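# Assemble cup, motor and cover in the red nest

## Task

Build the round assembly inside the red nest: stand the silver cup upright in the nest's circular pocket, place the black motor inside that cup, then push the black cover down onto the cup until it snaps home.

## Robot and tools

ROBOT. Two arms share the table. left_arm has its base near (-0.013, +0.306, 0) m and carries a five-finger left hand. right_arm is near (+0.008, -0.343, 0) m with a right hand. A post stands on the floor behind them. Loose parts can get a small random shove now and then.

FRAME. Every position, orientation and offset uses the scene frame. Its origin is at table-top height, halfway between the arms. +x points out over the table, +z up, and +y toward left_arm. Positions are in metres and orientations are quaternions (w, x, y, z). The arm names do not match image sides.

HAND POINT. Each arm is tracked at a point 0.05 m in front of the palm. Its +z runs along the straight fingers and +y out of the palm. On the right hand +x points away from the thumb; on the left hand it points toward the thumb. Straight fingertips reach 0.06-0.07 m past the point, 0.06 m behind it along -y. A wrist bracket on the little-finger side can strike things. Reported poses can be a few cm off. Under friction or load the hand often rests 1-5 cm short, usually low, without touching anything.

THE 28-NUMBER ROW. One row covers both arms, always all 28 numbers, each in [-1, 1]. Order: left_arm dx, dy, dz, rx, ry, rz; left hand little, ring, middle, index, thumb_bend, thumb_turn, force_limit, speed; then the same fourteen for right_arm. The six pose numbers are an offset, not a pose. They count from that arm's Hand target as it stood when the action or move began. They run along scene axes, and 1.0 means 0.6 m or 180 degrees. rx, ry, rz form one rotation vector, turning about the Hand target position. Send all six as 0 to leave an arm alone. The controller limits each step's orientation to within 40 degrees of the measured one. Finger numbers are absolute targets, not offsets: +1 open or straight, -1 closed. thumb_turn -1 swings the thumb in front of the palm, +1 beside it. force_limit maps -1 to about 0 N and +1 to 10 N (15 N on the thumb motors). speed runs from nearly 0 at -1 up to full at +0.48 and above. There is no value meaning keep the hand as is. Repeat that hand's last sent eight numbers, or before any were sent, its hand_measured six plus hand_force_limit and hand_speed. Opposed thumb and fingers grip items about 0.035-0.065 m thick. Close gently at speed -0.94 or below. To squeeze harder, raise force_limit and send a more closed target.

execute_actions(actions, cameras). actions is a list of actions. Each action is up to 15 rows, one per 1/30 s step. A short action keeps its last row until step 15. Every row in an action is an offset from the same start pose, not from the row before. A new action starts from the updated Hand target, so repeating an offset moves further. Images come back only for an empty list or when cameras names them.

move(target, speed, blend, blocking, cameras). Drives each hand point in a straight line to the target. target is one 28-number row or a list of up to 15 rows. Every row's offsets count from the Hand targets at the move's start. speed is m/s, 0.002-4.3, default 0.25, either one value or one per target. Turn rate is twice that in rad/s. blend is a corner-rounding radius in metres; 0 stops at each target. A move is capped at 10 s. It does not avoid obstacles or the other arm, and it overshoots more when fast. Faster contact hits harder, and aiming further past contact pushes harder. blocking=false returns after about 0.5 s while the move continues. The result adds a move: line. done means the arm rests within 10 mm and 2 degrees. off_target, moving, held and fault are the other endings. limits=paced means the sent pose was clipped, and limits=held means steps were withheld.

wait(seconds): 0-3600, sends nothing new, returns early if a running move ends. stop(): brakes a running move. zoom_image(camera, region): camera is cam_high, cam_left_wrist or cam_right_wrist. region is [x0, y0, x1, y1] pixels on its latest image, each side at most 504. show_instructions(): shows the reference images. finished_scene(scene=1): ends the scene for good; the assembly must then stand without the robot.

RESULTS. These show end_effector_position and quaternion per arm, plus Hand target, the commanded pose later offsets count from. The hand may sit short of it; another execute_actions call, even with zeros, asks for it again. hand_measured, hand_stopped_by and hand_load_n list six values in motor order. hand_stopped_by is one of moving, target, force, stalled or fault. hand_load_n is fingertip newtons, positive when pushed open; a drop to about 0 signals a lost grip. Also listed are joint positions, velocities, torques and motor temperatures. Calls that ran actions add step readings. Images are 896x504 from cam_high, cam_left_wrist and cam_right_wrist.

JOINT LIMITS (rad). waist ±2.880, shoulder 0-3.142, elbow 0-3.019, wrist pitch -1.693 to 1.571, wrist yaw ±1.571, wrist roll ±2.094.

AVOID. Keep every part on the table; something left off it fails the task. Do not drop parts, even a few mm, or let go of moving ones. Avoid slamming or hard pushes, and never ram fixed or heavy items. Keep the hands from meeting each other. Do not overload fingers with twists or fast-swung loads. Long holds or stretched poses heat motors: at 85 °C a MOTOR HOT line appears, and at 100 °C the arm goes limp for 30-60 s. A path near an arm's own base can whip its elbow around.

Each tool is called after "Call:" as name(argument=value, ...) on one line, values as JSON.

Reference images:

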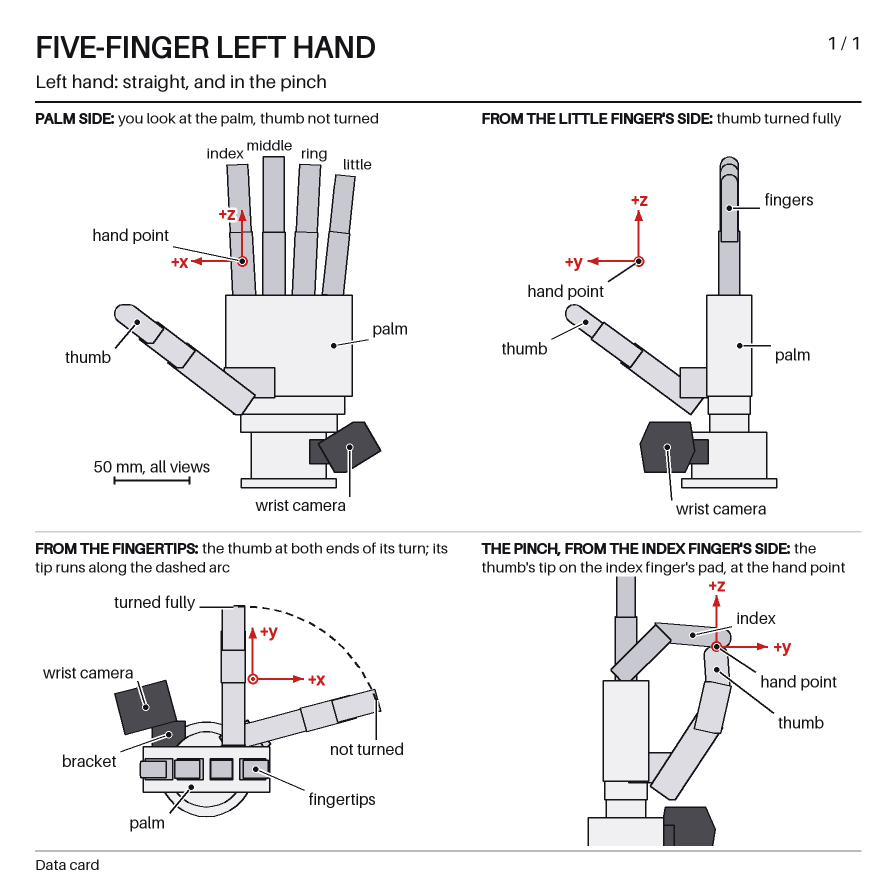

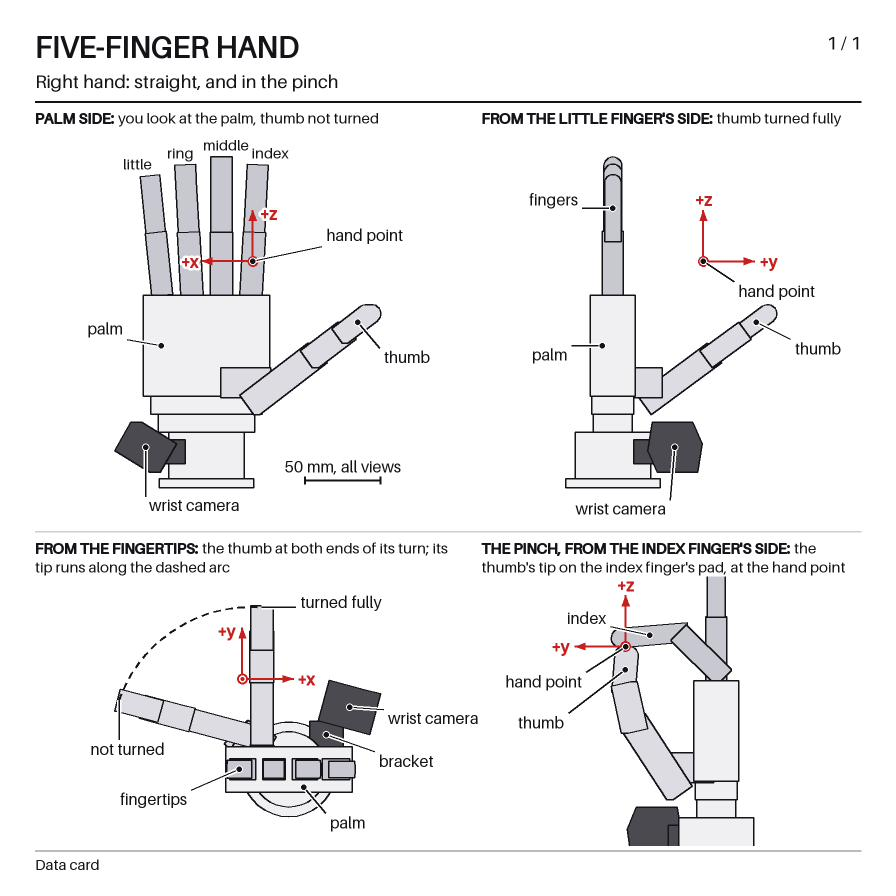

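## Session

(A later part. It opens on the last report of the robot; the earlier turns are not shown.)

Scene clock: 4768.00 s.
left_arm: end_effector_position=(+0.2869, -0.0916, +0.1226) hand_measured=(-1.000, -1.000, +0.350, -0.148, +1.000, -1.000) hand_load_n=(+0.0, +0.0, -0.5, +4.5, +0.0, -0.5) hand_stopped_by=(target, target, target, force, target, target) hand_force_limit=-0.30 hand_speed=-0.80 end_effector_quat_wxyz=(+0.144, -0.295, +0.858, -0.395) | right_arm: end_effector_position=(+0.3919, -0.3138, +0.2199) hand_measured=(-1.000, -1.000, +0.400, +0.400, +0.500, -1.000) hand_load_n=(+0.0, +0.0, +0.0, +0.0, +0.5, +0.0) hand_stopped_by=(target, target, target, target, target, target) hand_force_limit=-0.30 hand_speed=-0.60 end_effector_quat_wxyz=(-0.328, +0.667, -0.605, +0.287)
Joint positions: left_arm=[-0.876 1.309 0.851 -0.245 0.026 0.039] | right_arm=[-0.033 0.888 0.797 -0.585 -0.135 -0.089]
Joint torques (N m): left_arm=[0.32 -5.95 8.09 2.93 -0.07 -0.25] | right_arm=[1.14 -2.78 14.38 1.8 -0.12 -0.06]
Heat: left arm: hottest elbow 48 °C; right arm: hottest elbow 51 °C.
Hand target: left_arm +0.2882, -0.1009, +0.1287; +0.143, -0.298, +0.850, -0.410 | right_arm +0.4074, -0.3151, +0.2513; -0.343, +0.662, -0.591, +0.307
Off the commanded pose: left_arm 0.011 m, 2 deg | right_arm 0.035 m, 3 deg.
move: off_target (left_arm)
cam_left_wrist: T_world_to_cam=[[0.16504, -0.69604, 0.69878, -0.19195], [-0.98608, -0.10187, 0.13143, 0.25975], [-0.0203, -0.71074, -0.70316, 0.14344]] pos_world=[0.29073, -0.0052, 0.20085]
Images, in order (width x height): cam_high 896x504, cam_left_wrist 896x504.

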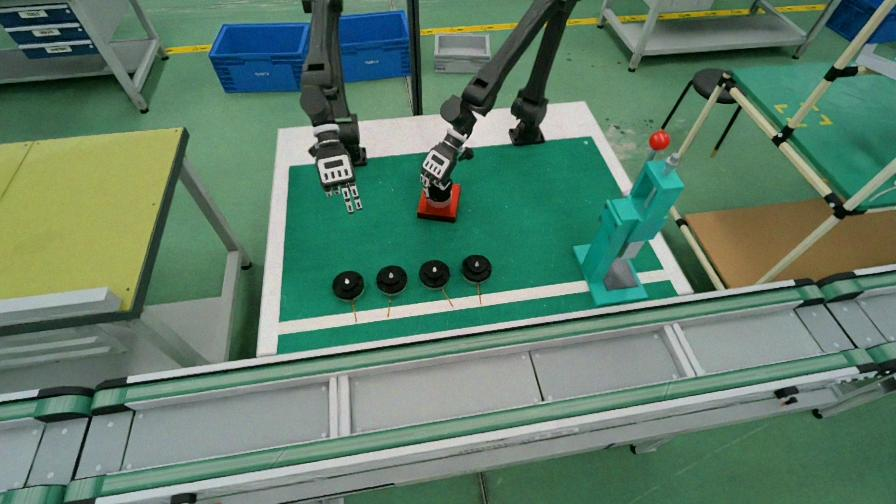

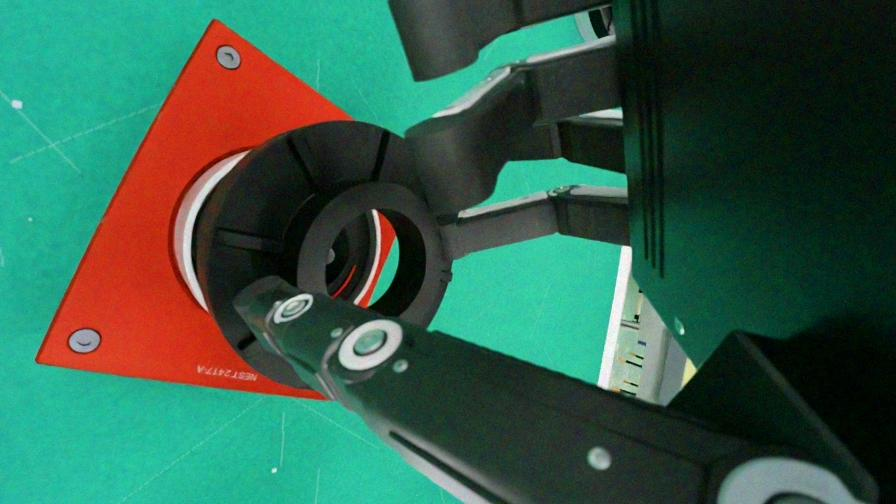

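Call:
move(target=[0,0,-0.025,0,0,0,-1,-1,0.35,-0.25,1,-1,-0.3,-0.8,0,0,0,0,0,0,-1,-1,0.4,0.4,0.5,-1,-0.3,-0.6], speed=0.04, cameras=["cam_left_wrist"])

Call:
zoom_image(camera="cam_left_wrist", region=[290, 180, 440, 330])

Scene clock: 4825.57 s.
left_arm: end_effector_position=(+0.2868, -0.0914, +0.1074) hand_measured=(-1.000, -1.000, +0.350, -0.148, +1.000, -1.000) hand_load_n=(+0.0, +0.0, +0.0, +4.5, +0.5, -0.5) hand_stopped_by=(target, target, target, force, target, target) hand_force_limit=-0.30 hand_speed=-0.80 end_effector_quat_wxyz=(+0.143, -0.295, +0.858, -0.394) | right_arm: end_effector_position=(+0.3919, -0.3138, +0.2199) hand_measured=(-1.000, -1.000, +0.400, +0.400, +0.500, -1.000) hand_load_n=(+0.0, +0.0, +0.0, +0.5, +0.0, +0.0) hand_stopped_by=(target, target, target, target, target, target) hand_force_limit=-0.30 hand_speed=-0.60 end_effector_quat_wxyz=(-0.328, +0.667, -0.605, +0.287)
Joint positions: left_arm=[-0.876 1.331 0.826 -0.201 0.026 0.039] | right_arm=[-0.033 0.888 0.797 -0.585 -0.135 -0.089]
Joint torques (N m): left_arm=[0.5 -5.77 7.95 2.99 -0.06 -0.23] | right_arm=[1.03 -2.78 14.38 1.8 -0.12 -0.07]
Motor temperatures (°C): left_arm=[28 30 46 29 31 27] | right_arm=[30 30 51 30 28 29]
Heat: left arm: hottest elbow 46 °C; right arm: hottest elbow 51 °C.
Hand target: left_arm +0.2882, -0.1009, +0.1137; +0.143, -0.298, +0.850, -0.410 | right_arm +0.4074, -0.3151, +0.2513; -0.343, +0.662, -0.591, +0.307
Off the commanded pose: left_arm 0.011 m, 2 deg | right_arm 0.035 m, 3 deg.
move: off_target (left_arm)
cam_left_wrist: T_world_to_cam=[[0.16579, -0.69689, 0.69776, -0.18129], [-0.98594, -0.10206, 0.13234, 0.26155], [-0.02101, -0.70988, -0.70401, 0.13319]] pos_world=[0.29073, -0.0051, 0.18565]

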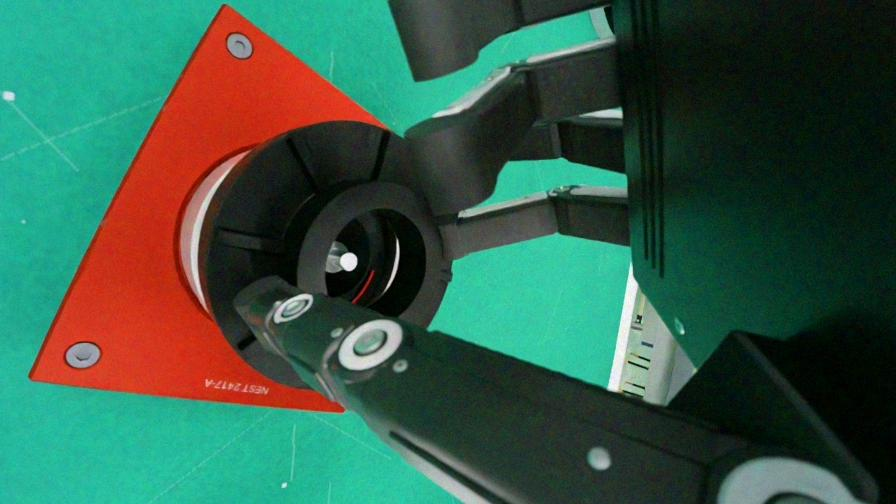

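Scaled by 3.360 from the camera's image (finer frame: 1280x720).

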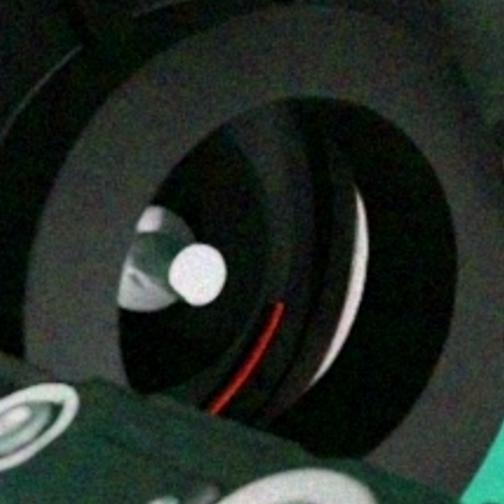

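Call:
move(target=[-0.0067,-0.0033,-0.02,0,0,0,-1,-1,0.35,-0.25,1,-1,-0.3,-0.8,0,0,0,0,0,0,-1,-1,0.4,0.4,0.5,-1,-0.3,-0.6], speed=0.03, cameras=["cam_left_wrist"])

Call:
zoom_image(camera="cam_left_wrist", region=[290, 180, 440, 330])

Scene clock: 4872.00 s.
left_arm: end_effector_position=(+0.2829, -0.0936, +0.0963) hand_measured=(-1.000, -1.000, +0.350, -0.148, +1.000, -1.000) hand_load_n=(+0.0, +0.0, +0.0, +4.5, +0.5, -0.5) hand_stopped_by=(target, target, target, force, target, target) hand_force_limit=-0.30 hand_speed=-0.80 end_effector_quat_wxyz=(+0.145, -0.292, +0.859, -0.395) | right_arm: end_effector_position=(+0.3919, -0.3138, +0.2199) hand_measured=(-1.000, -1.000, +0.400, +0.400, +0.500, -1.000) hand_load_n=(+0.0, +0.0, +0.0, +0.0, +0.0, +0.0) hand_stopped_by=(target, target, target, target, target, target) hand_force_limit=-0.30 hand_speed=-0.60 end_effector_quat_wxyz=(-0.328, +0.667, -0.605, +0.287)
Joint positions: left_arm=[-0.889 1.344 0.805 -0.162 0.017 0.038] | right_arm=[-0.033 0.888 0.797 -0.585 -0.135 -0.089]
Joint torques (N m): left_arm=[0.38 -5.66 7.72 2.86 -0.05 -0.25] | right_arm=[1.08 -2.78 14.39 1.78 -0.12 -0.06]
Heat: left arm: hottest elbow 44 °C; right arm: hottest elbow 52 °C.
Hand target: left_arm +0.2842, -0.1028, +0.1017; +0.143, -0.298, +0.850, -0.410 | right_arm +0.4074, -0.3151, +0.2513; -0.343, +0.662, -0.591, +0.307
Off the commanded pose: left_arm 0.011 m, 2 deg | right_arm 0.035 m, 3 deg.
move: off_target (left_arm)
cam_left_wrist: T_world_to_cam=[[0.1589, -0.69809, 0.69815, -0.17274], [-0.98709, -0.09791, 0.12676, 0.26015], [-0.02013, -0.70928, -0.70464, 0.12367]] pos_world=[0.28674, -0.00741, 0.17476]

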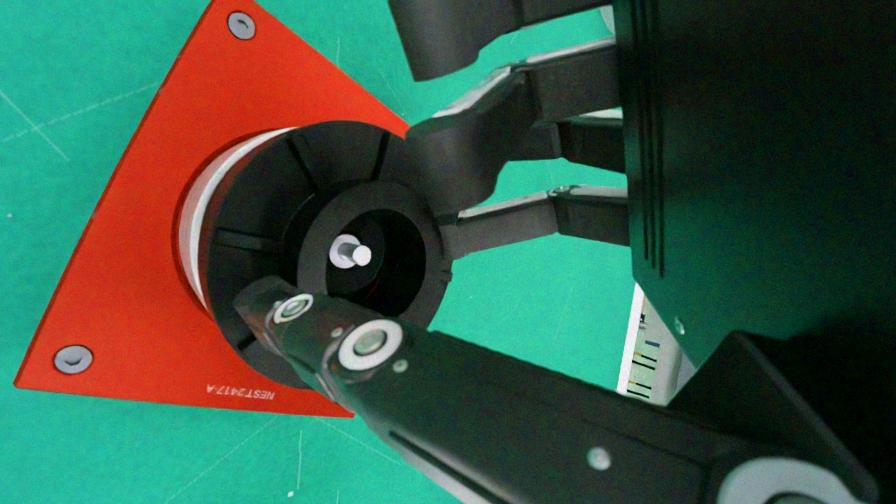

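Scaled by 3.360 from the camera's image (finer frame: 1280x720).

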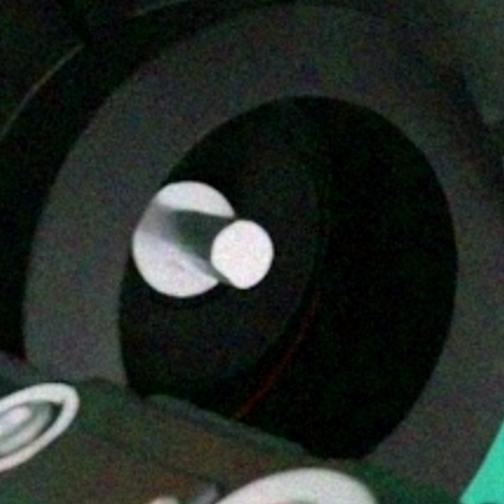

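Call:
zoom_image(camera="cam_left_wrist", region=[200, 110, 480, 390])

Scaled by 1.800 from the camera's image (finer frame: 1280x720).

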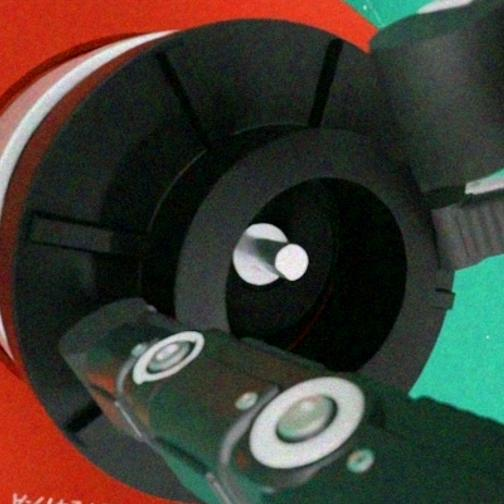

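Call:
move(target=[0.0121,0.0075,-0.01,0,0,0.0054,-1,-1,0.35,-0.25,1,-1,-0.3,-0.8,0,0,0,0,0,0,-1,-1,0.4,0.4,0.5,-1,-0.3,-0.6], speed=0.03, cameras=["cam_left_wrist"])

Call:
zoom_image(camera="cam_left_wrist", region=[290, 180, 440, 330])

Scene clock: 4971.60 s.
left_arm: end_effector_position=(+0.2845, -0.0952, +0.0942) hand_measured=(-1.000, -1.000, +0.350, -0.148, +1.000, -1.000) hand_load_n=(+0.0, +0.0, +0.0, +4.0, +0.5, -0.5) hand_stopped_by=(target, target, target, force, target, target) hand_force_limit=-0.30 hand_speed=-0.80 end_effector_quat_wxyz=(+0.143, -0.296, +0.856, -0.399) | right_arm: end_effector_position=(+0.3919, -0.3138, +0.2199) hand_measured=(-1.000, -1.000, +0.400, +0.400, +0.500, -1.000) hand_load_n=(+0.0, +0.0, +0.0, +0.0, +0.0, +0.0) hand_stopped_by=(target, target, target, target, target, target) hand_force_limit=-0.30 hand_speed=-0.60 end_effector_quat_wxyz=(-0.328, +0.667, -0.605, +0.287)
Joint positions: left_arm=[-0.886 1.352 0.802 -0.145 0.022 0.03] | right_arm=[-0.033 0.888 0.797 -0.585 -0.135 -0.089]
Joint torques (N m): left_arm=[1.79 -5.71 7.5 2.99 -0.07 -0.26] | right_arm=[1.14 -2.78 14.38 1.8 -0.12 -0.06]
Heat: left arm: hottest elbow 43 °C; right arm: hottest elbow 52 °C.
Hand target: left_arm +0.2915, -0.0983, +0.0957; +0.147, -0.305, +0.848, -0.408 | right_arm +0.4074, -0.3151, +0.2513; -0.343, +0.662, -0.591, +0.307
Off the commanded pose: left_arm 0.008 m, 2 deg | right_arm 0.035 m, 3 deg.
move: done
cam_left_wrist: T_world_to_cam=[[0.164, -0.69017, 0.70482, -0.17397], [-0.98628, -0.10104, 0.13056, 0.26092], [-0.01889, -0.71656, -0.69727, 0.11932]] pos_world=[0.28813, -0.00821, 0.17175]

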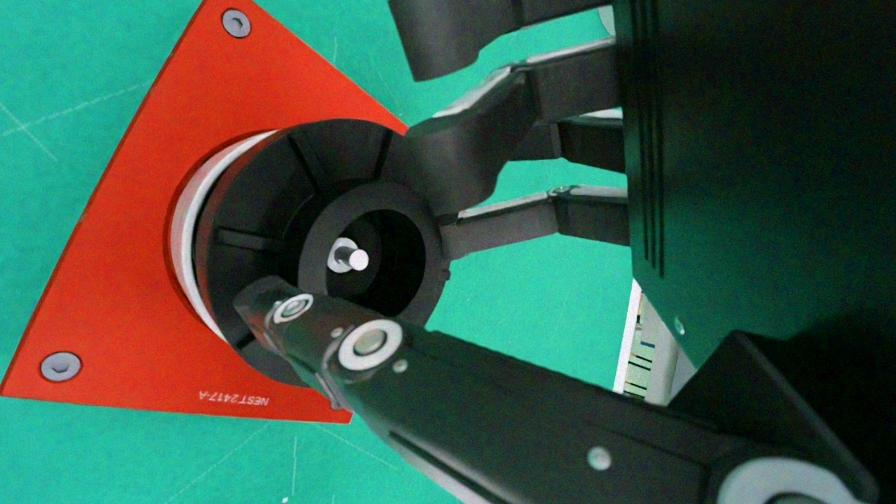

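Scaled by 3.360 from the camera's image (finer frame: 1280x720).

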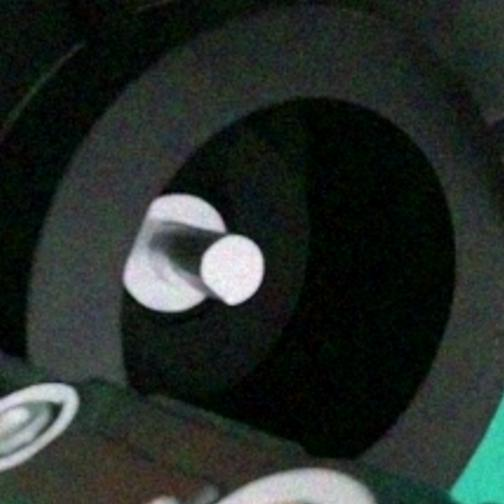

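Call:
move(target=[0.0025,0.005,-0.01,0,0,0.0019,-1,-1,0.35,-0.25,1,-1,-0.3,-0.8,0,0,0,0,0,0,-1,-1,0.4,0.4,0.5,-1,-0.3,-0.6], speed=0.03, cameras=["cam_left_wrist", "cam_high"])

Call:
zoom_image(camera="cam_left_wrist", region=[290, 180, 440, 330])

Call:
zoom_image(camera="cam_high", region=[410, 160, 470, 220])

Scene clock: 5006.53 s.
left_arm: end_effector_position=(+0.2834, -0.0958, +0.0926) hand_measured=(-1.000, -1.000, +0.350, -0.148, +1.000, -1.000) hand_load_n=(+0.0, +0.0, +0.0, +4.5, +0.5, -0.5) hand_stopped_by=(target, target, target, force, target, target) hand_force_limit=-0.30 hand_speed=-0.80 end_effector_quat_wxyz=(+0.143, -0.295, +0.855, -0.403) | right_arm: end_effector_position=(+0.3919, -0.3138, +0.2199) hand_measured=(-1.000, -1.000, +0.400, +0.400, +0.500, -1.000) hand_load_n=(+0.0, +0.0, +0.0, +0.0, +0.0, +0.0) hand_stopped_by=(target, target, target, target, target, target) hand_force_limit=-0.30 hand_speed=-0.60 end_effector_quat_wxyz=(-0.328, +0.667, -0.605, +0.287)
Joint positions: left_arm=[-0.887 1.352 0.793 -0.129 0.023 0.028] | right_arm=[-0.033 0.888 0.797 -0.585 -0.135 -0.089]
Joint torques (N m): left_arm=[1.85 -5.07 7.16 3.06 -0.1 -0.25] | right_arm=[1.08 -2.78 14.39 1.78 -0.12 -0.06]
Heat: left arm: hottest elbow 45 °C; right arm: hottest elbow 52 °C.
Hand target: left_arm +0.2930, -0.0953, +0.0897; +0.148, -0.308, +0.847, -0.408 | right_arm +0.4074, -0.3151, +0.2513; -0.343, +0.662, -0.591, +0.307
Off the commanded pose: left_arm 0.010 m, 2 deg | right_arm 0.035 m, 3 deg.
move: done
cam_left_wrist: T_world_to_cam=[[0.16045, -0.68538, 0.71029, -0.17205], [-0.98688, -0.09838, 0.128, 0.26077], [-0.01785, -0.72151, -0.69217, 0.11649]] pos_world=[0.28703, -0.00822, 0.16946]
Images, in order (width x height): cam_high 896x504, cam_left_wrist 896x504.

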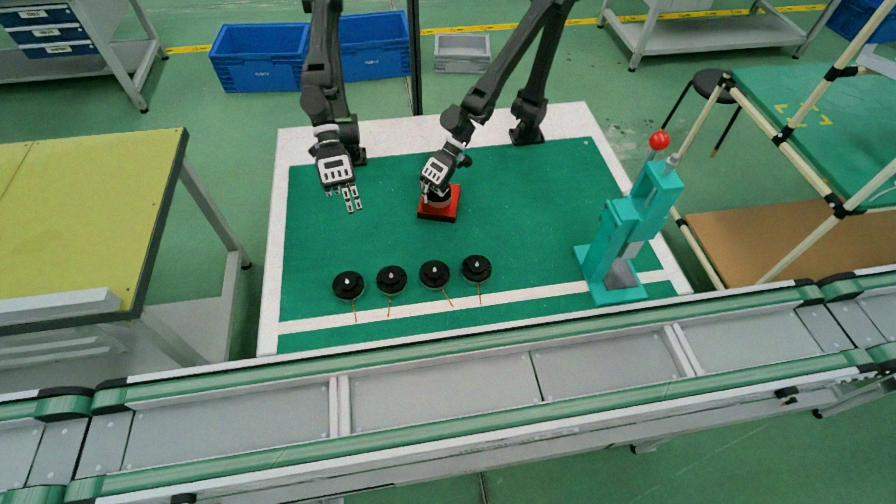

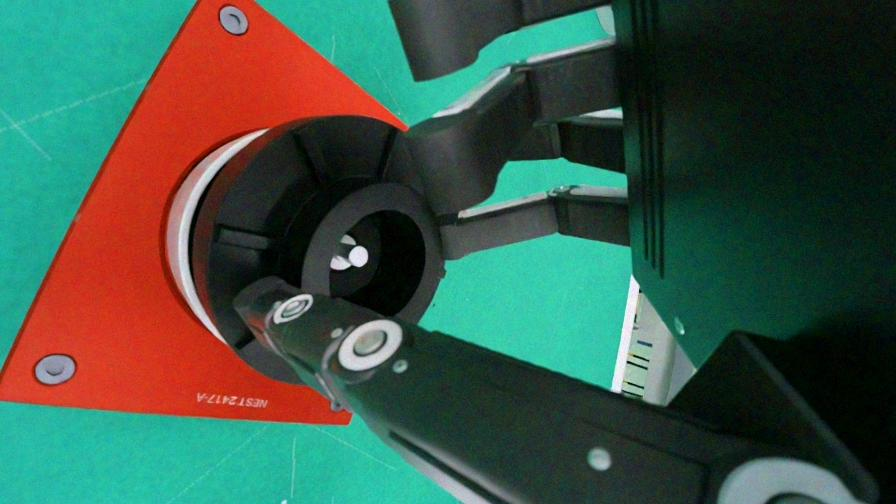

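Scaled by 3.360 from the camera's image (finer frame: 1280x720).

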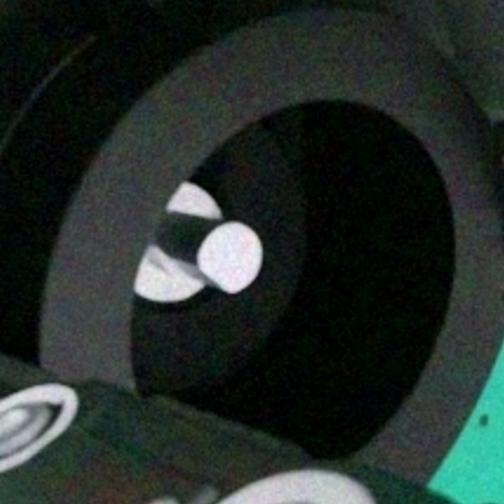

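Scaled by 8.400 from the camera's image (finer frame: 1280x720).

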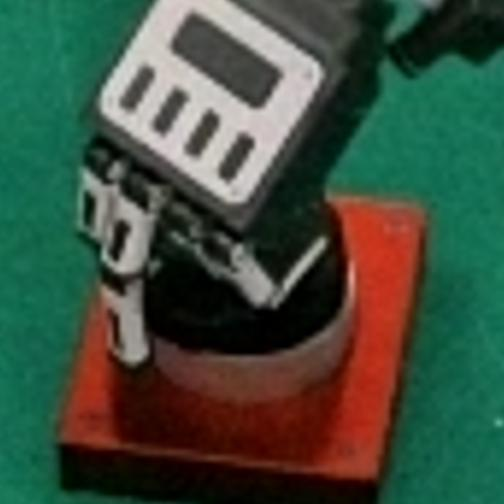

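Call:
zoom_image(camera="cam_high", region=[420, 175, 460, 215])

Call:
zoom_image(camera="cam_left_wrist", region=[140, 100, 460, 420])

Scaled by 12.600 from the camera's image (finer frame: 1280x720).

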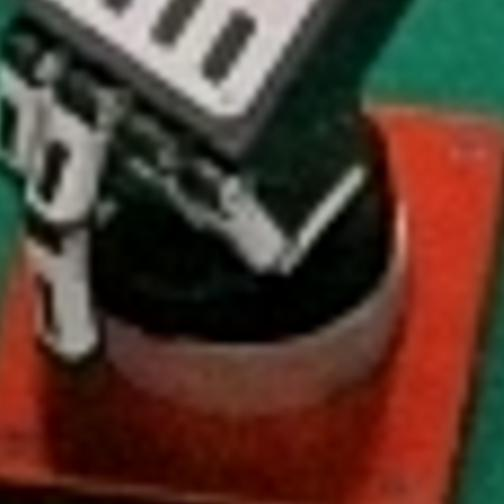

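Scaled by 1.575 from the camera's image (finer frame: 1280x720).

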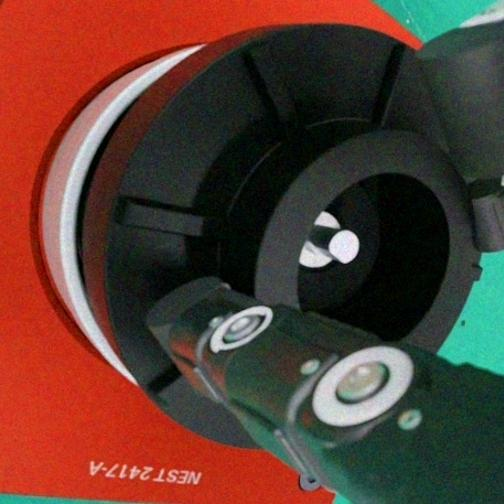

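Call:
move(target=[0.0005,0.0078,0.0165,-0.0061,-0.0049,0.0019,-1,-1,0.35,-0.25,1,-1,-0.3,-0.8,0,0,0,0,0,0,-1,-1,0.4,0.4,0.5,-1,-0.3,-0.6], speed=0.03, cameras=["cam_left_wrist", "cam_high"])

Call:
zoom_image(camera="cam_left_wrist", region=[290, 180, 440, 330])

Call:
zoom_image(camera="cam_high", region=[420, 175, 460, 215])

Scene clock: 5076.80 s.
left_arm: end_effector_position=(+0.2846, -0.0902, +0.0895) hand_measured=(-1.000, -1.000, +0.350, -0.148, +1.000, -1.000) hand_load_n=(-0.5, +0.5, +0.0, +4.5, +0.5, -1.0) hand_stopped_by=(target, target, target, force, target, target) hand_force_limit=-0.30 hand_speed=-0.80 end_effector_quat_wxyz=(+0.146, -0.300, +0.852, -0.403) | right_arm: end_effector_position=(+0.3919, -0.3138, +0.2199) hand_measured=(-1.000, -1.000, +0.400, +0.400, +0.500, -1.000) hand_load_n=(+0.0, +0.0, +0.0, +0.0, +0.0, +0.0) hand_stopped_by=(target, target, target, target, target, target) hand_force_limit=-0.30 hand_speed=-0.60 end_effector_quat_wxyz=(-0.328, +0.667, -0.605, +0.287)
Joint positions: left_arm=[-0.879 1.346 0.776 -0.115 0.019 0.025] | right_arm=[-0.033 0.888 0.797 -0.585 -0.135 -0.089]
Joint torques (N m): left_arm=[1.9 -6.53 7.34 2.78 -0.02 -0.2] | right_arm=[1.08 -2.84 14.38 1.78 -0.11 -0.06]
Heat: left arm: hottest elbow 43 °C; right arm: hottest elbow 52 °C.
Hand target: left_arm +0.2933, -0.0907, +0.0996; +0.153, -0.309, +0.841, -0.418 | right_arm +0.4074, -0.3151, +0.2513; -0.343, +0.662, -0.591, +0.307
Off the commanded pose: left_arm 0.013 m, 2 deg | right_arm 0.035 m, 3 deg.
move: off_target (left_arm)
cam_left_wrist: T_world_to_cam=[[0.16785, -0.68181, 0.71202, -0.16822], [-0.98579, -0.11116, 0.12595, 0.26154], [-0.00673, -0.72304, -0.69078, 0.11498]] pos_world=[0.28683, -0.00249, 0.16626]
Images, in order (width x height): cam_high 896x504, cam_left_wrist 896x504.

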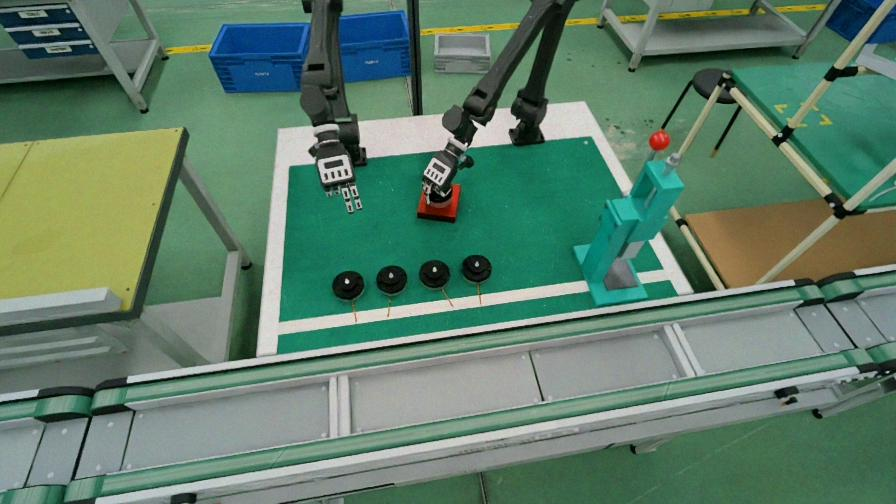

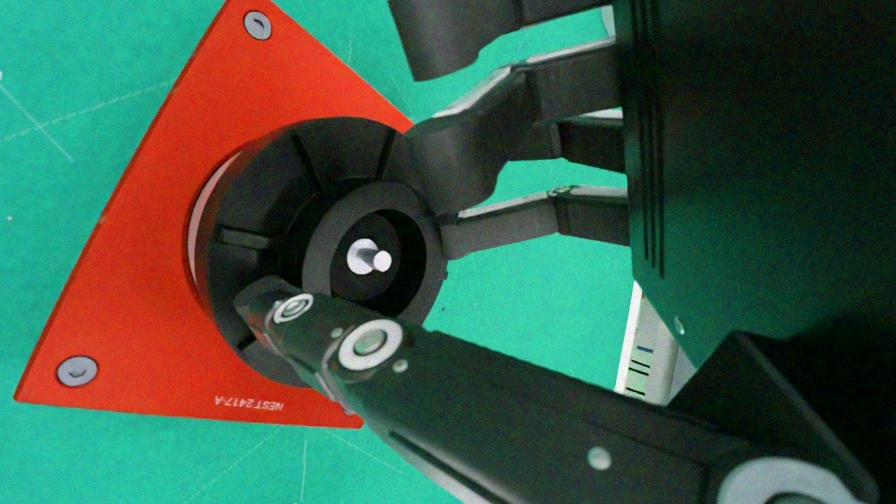

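Scaled by 3.360 from the camera's image (finer frame: 1280x720).

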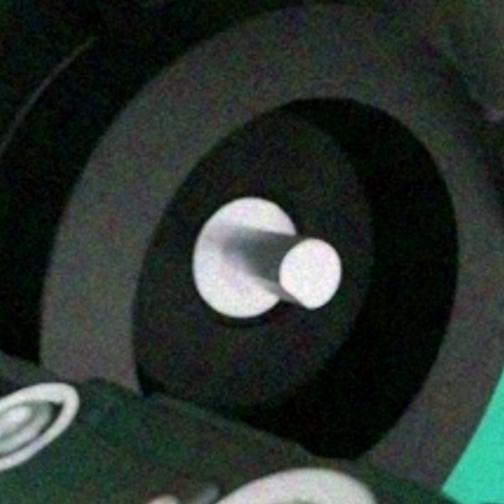

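Scaled by 12.600 from the camera's image (finer frame: 1280x720).

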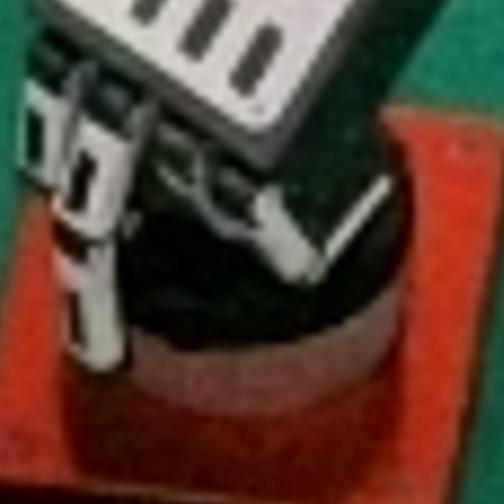

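Call:
execute_actions(actions=[])

Scene clock: 5107.13 s.
left_arm: end_effector_position=(+0.2849, -0.0900, +0.0895) hand_measured=(-1.000, -1.000, +0.350, -0.148, +1.000, -1.000) hand_load_n=(+0.0, +0.0, +0.0, +4.5, +0.5, -1.0) hand_stopped_by=(target, target, target, force, target, target) hand_force_limit=-0.30 hand_speed=-0.80 end_effector_quat_wxyz=(+0.147, -0.300, +0.852, -0.403) | right_arm: end_effector_position=(+0.3919, -0.3138, +0.2199) hand_measured=(-1.000, -1.000, +0.400, +0.400, +0.500, -1.000) hand_load_n=(+0.0, +0.0, +0.0, +0.0, +0.0, +0.0) hand_stopped_by=(target, target, target, target, target, target) hand_force_limit=-0.30 hand_speed=-0.60 end_effector_quat_wxyz=(-0.328, +0.667, -0.605, +0.287)
Joint positions: left_arm=[-0.879 1.346 0.776 -0.115 0.017 0.025] | right_arm=[-0.033 0.888 0.797 -0.585 -0.135 -0.089]
Joint velocities: within noise
Joint torques (N m): left_arm=[2.26 -7.06 7.39 2.77 0 -0.22] | right_arm=[1.08 -2.73 14.39 1.78 -0.12 -0.06]
Motor temperatures (°C): left_arm=[28 31 43 29 31 27] | right_arm=[30 30 52 30 28 29]
Heat: left arm: hottest elbow 43 °C; right arm: hottest elbow 52 °C.
Hand target: left_arm +0.2933, -0.0907, +0.0996; +0.153, -0.309, +0.841, -0.418 | right_arm +0.4074, -0.3151, +0.2513; -0.343, +0.662, -0.591, +0.307
Off the commanded pose: left_arm 0.013 m, 2 deg | right_arm 0.035 m, 3 deg.
camera_calibration:
cam_left_wrist: T_world_to_cam=[[0.16809, -0.68207, 0.71171, -0.16812], [-0.98576, -0.1124, 0.1251, 0.26179], [-0.00533, -0.7226, -0.69124, 0.11481]] pos_world=[0.28693, -0.00229, 0.16626]
cam_right_wrist: T_world_to_cam=[[-0.52988, -0.33457, -0.77928, 0.2776], [-0.64343, 0.7572, 0.11241, 0.46891], [0.55247, 0.56098, -0.61651, 0.20826]] pos_world=[0.33375, -0.37901, 0.29201]

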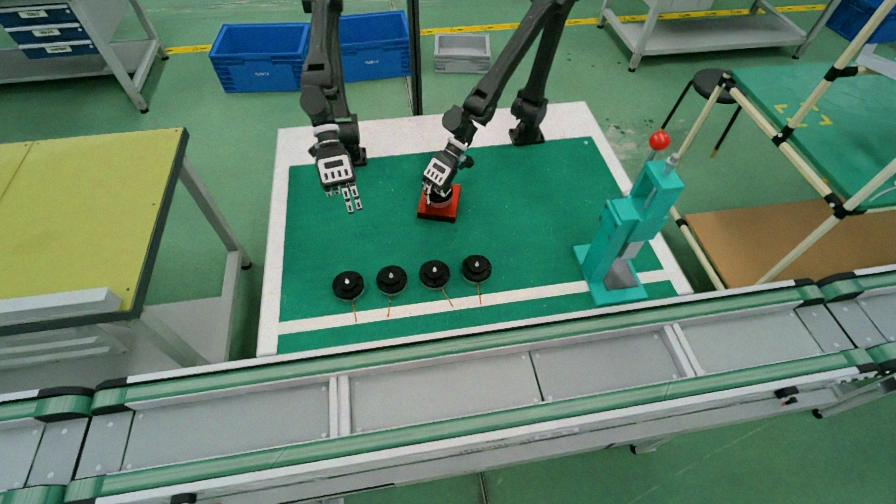

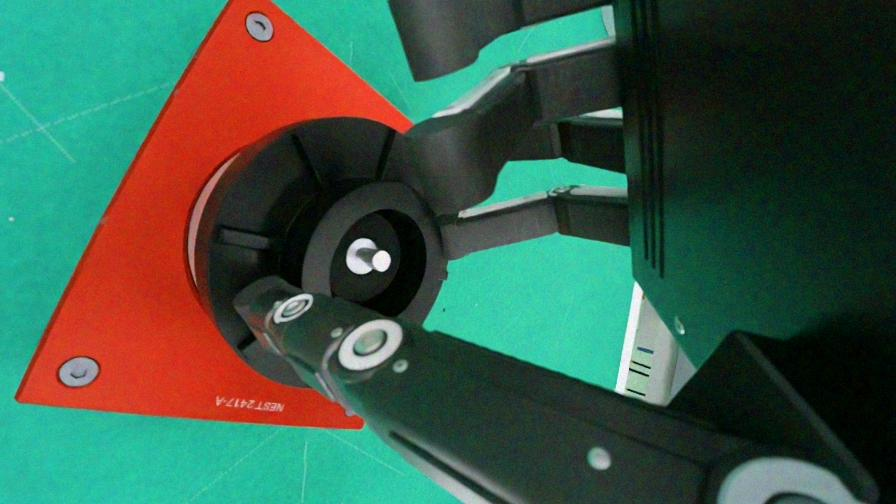

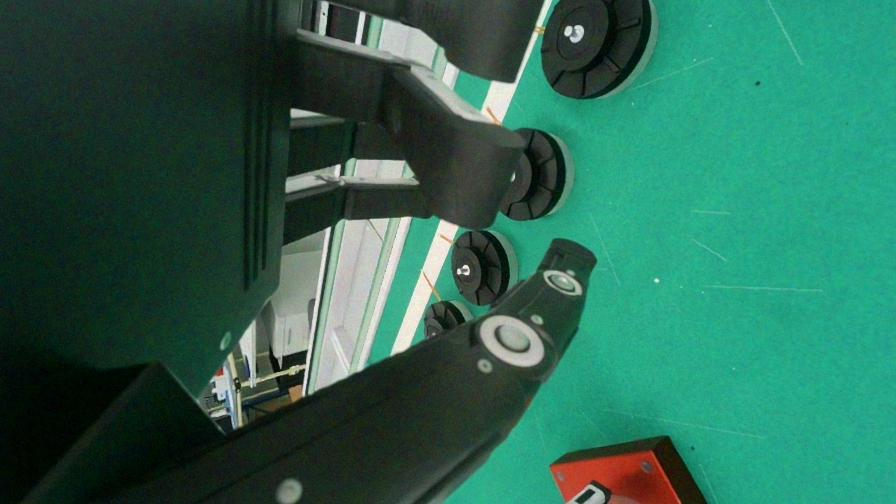

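Call:
move(target=[0.0017,0,-0.0067,0,0,0,-1,-1,0.35,-0.25,1,-1,-0.3,-0.8,0,0,0,0,0,0,-1,-1,0.4,0.4,0.5,-1,-0.3,-0.6], speed=0.02, cameras=["cam_high","cam_left_wrist"])

Call:
zoom_image(camera="cam_left_wrist", region=[290, 180, 440, 330])

Call:
zoom_image(camera="cam_high", region=[420, 175, 460, 215])

Scene clock: 5115.60 s.
left_arm: end_effector_position=(+0.2851, -0.0891, +0.0880) hand_measured=(-1.000, -1.000, +0.350, -0.148, +1.000, -1.000) hand_load_n=(+0.0, +0.0, +0.0, +5.0, +0.5, -0.5) hand_stopped_by=(target, target, target, force, target, target) hand_force_limit=-0.30 hand_speed=-0.80 end_effector_quat_wxyz=(+0.148, -0.301, +0.851, -0.404) | right_arm: end_effector_position=(+0.3919, -0.3138, +0.2199) hand_measured=(-1.000, -1.000, +0.400, +0.400, +0.500, -1.000) hand_load_n=(+0.0, +0.0, +0.0, +0.0, +0.0, +0.0) hand_stopped_by=(target, target, target, target, target, target) hand_force_limit=-0.30 hand_speed=-0.60 end_effector_quat_wxyz=(-0.328, +0.667, -0.605, +0.287)
Joint positions: left_arm=[-0.878 1.346 0.77 -0.106 0.017 0.025] | right_arm=[-0.033 0.888 0.797 -0.585 -0.135 -0.089]
Joint torques (N m): left_arm=[2.26 -5.89 7.38 2.8 0.03 -0.19] | right_arm=[1.14 -2.78 14.39 1.81 -0.12 -0.07]
Heat: left arm: hottest elbow 43 °C; right arm: hottest elbow 52 °C.
Hand target: left_arm +0.2943, -0.0907, +0.0956; +0.153, -0.309, +0.841, -0.418 | right_arm +0.4074, -0.3151, +0.2513; -0.343, +0.662, -0.591, +0.307
Off the commanded pose: left_arm 0.012 m, 2 deg | right_arm 0.035 m, 3 deg.
move: off_target (left_arm)
cam_left_wrist: T_world_to_cam=[[0.16765, -0.68015, 0.71365, -0.16633], [-0.98584, -0.11359, 0.12334, 0.26234], [-0.00283, -0.72422, -0.68956, 0.11343]] pos_world=[0.28683, -0.00119, 0.16456]

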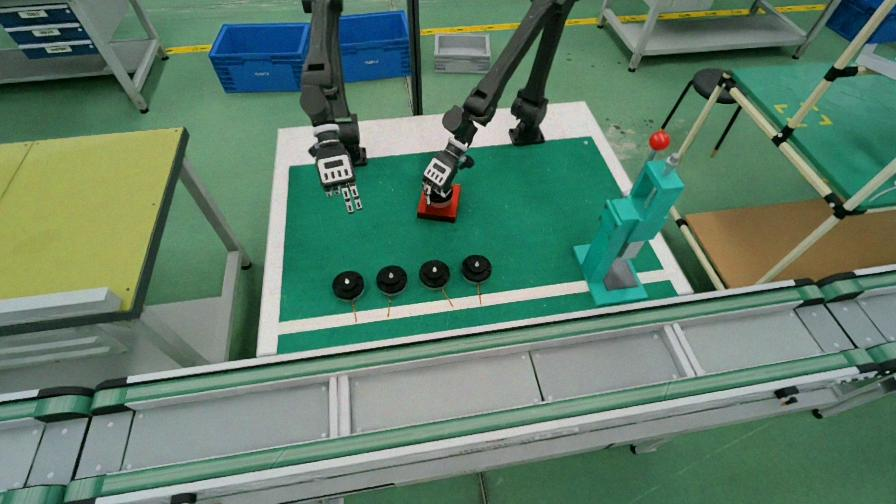

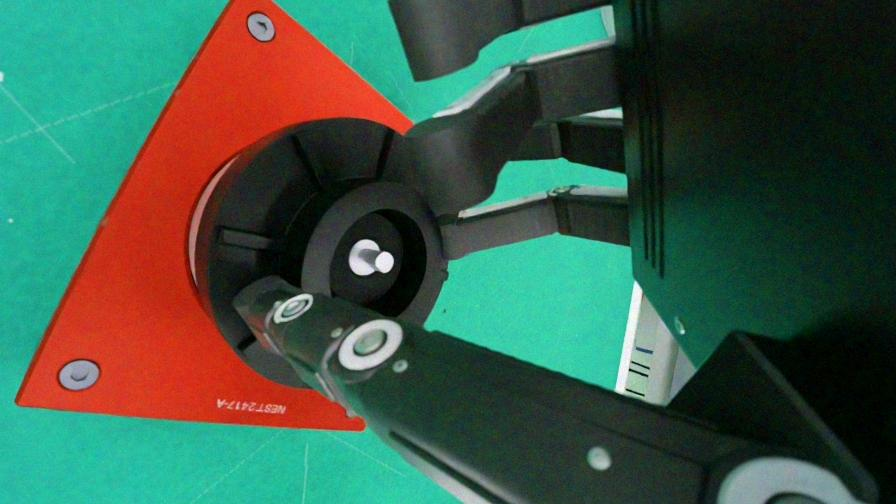

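Scaled by 3.360 from the camera's image (finer frame: 1280x720).

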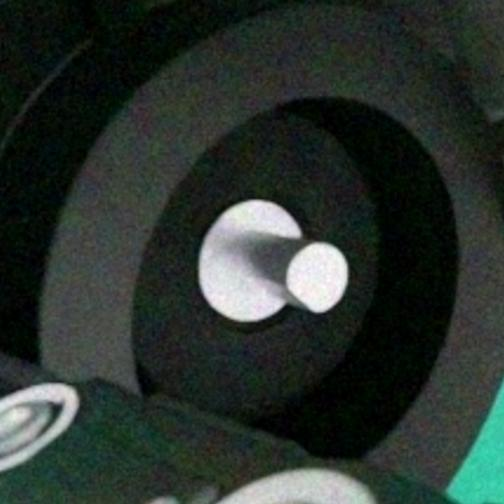

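Scaled by 12.600 from the camera's image (finer frame: 1280x720).

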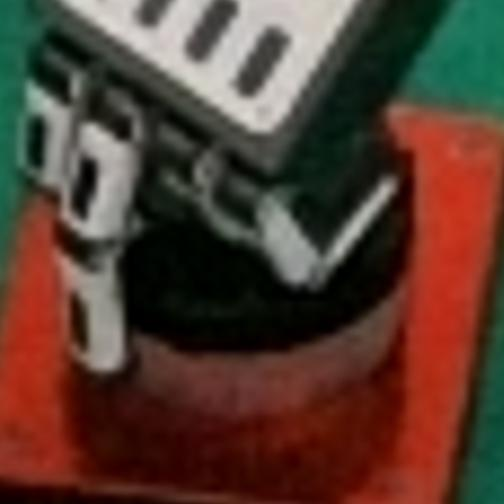

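Call:
move(target=[0.0025,0,-0.005,0,0,0,-1,-1,0.35,-0.25,1,-1,-0.3,-0.8,0,0,0,0,0,0,-1,-1,0.4,0.4,0.5,-1,-0.3,-0.6], speed=0.02, cameras=["cam_high","cam_left_wrist"])

Call:
zoom_image(camera="cam_left_wrist", region=[290, 180, 440, 330])

Call:
zoom_image(camera="cam_high", region=[420, 175, 460, 215])

Scene clock: 5150.60 s.
left_arm: end_effector_position=(+0.2855, -0.0896, +0.0883) hand_measured=(-1.000, -1.000, +0.350, -0.148, +1.000, -1.000) hand_load_n=(+0.0, +0.0, +0.0, +4.5, +0.5, -0.5) hand_stopped_by=(target, target, target, force, target, target) hand_force_limit=-0.30 hand_speed=-0.80 end_effector_quat_wxyz=(+0.146, -0.300, +0.850, -0.407) | right_arm: end_effector_position=(+0.3919, -0.3138, +0.2199) hand_measured=(-1.000, -1.000, +0.400, +0.400, +0.500, -1.000) hand_load_n=(+0.0, +0.0, +0.0, +0.0, +0.0, +0.0) hand_stopped_by=(target, target, target, target, target, target) hand_force_limit=-0.30 hand_speed=-0.60 end_effector_quat_wxyz=(-0.328, +0.667, -0.605, +0.287)
Joint positions: left_arm=[-0.875 1.346 0.766 -0.096 0.025 0.025] | right_arm=[-0.033 0.888 0.797 -0.585 -0.135 -0.089]
Joint torques (N m): left_arm=[1.79 -6.07 7.45 3.03 0.11 -0.2] | right_arm=[1.08 -2.78 14.37 1.8 -0.11 -0.07]
Heat: left arm: hottest elbow 43 °C; right arm: hottest elbow 53 °C.
Hand target: left_arm +0.2958, -0.0907, +0.0926; +0.153, -0.309, +0.841, -0.418 | right_arm +0.4074, -0.3151, +0.2513; -0.343, +0.662, -0.591, +0.307
Off the commanded pose: left_arm 0.011 m, 2 deg | right_arm 0.035 m, 3 deg.
move: off_target (left_arm)
cam_left_wrist: T_world_to_cam=[[0.1655, -0.67508, 0.71894, -0.16633], [-0.9862, -0.10981, 0.12391, 0.263], [-0.0047, -0.72953, -0.68394, 0.11283]] pos_world=[0.28743, -0.0011, 0.16416]

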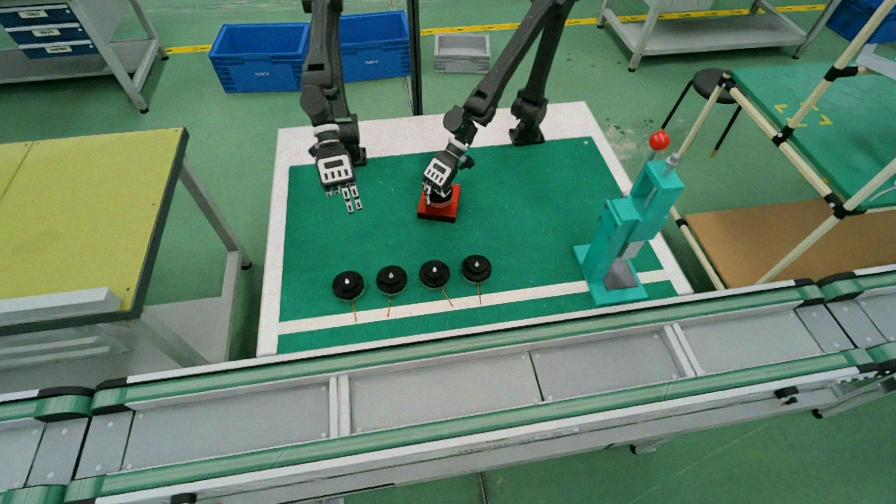

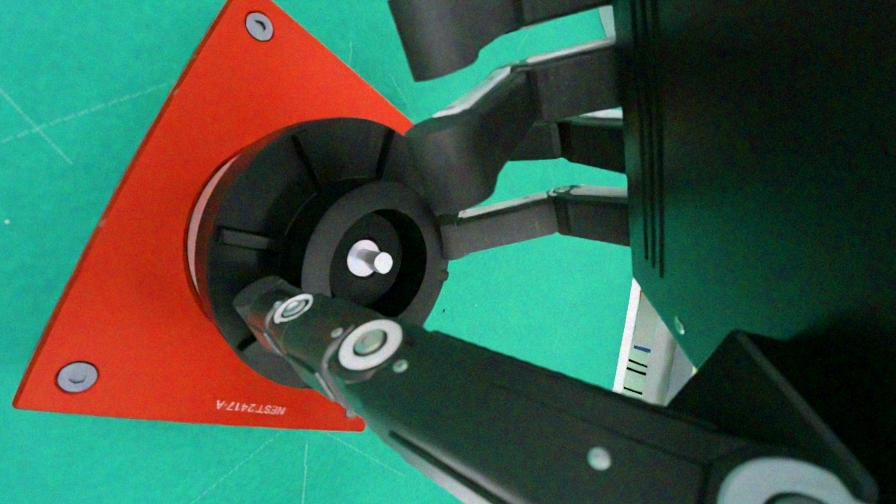

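Scaled by 3.360 from the camera's image (finer frame: 1280x720).

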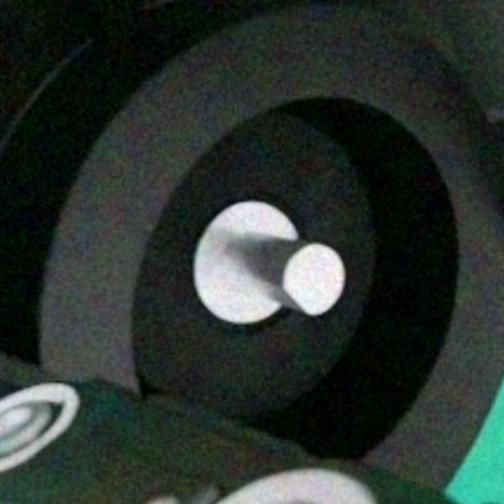

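Scaled by 12.600 from the camera's image (finer frame: 1280x720).

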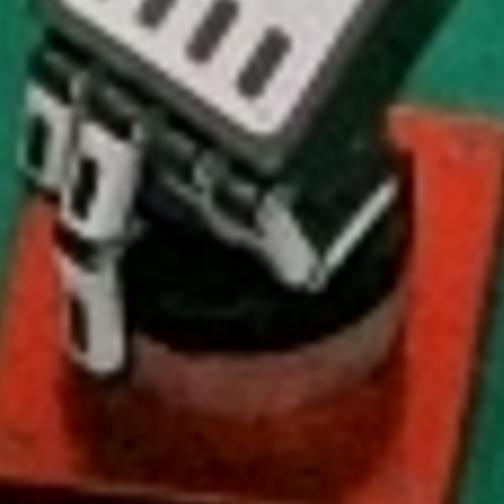

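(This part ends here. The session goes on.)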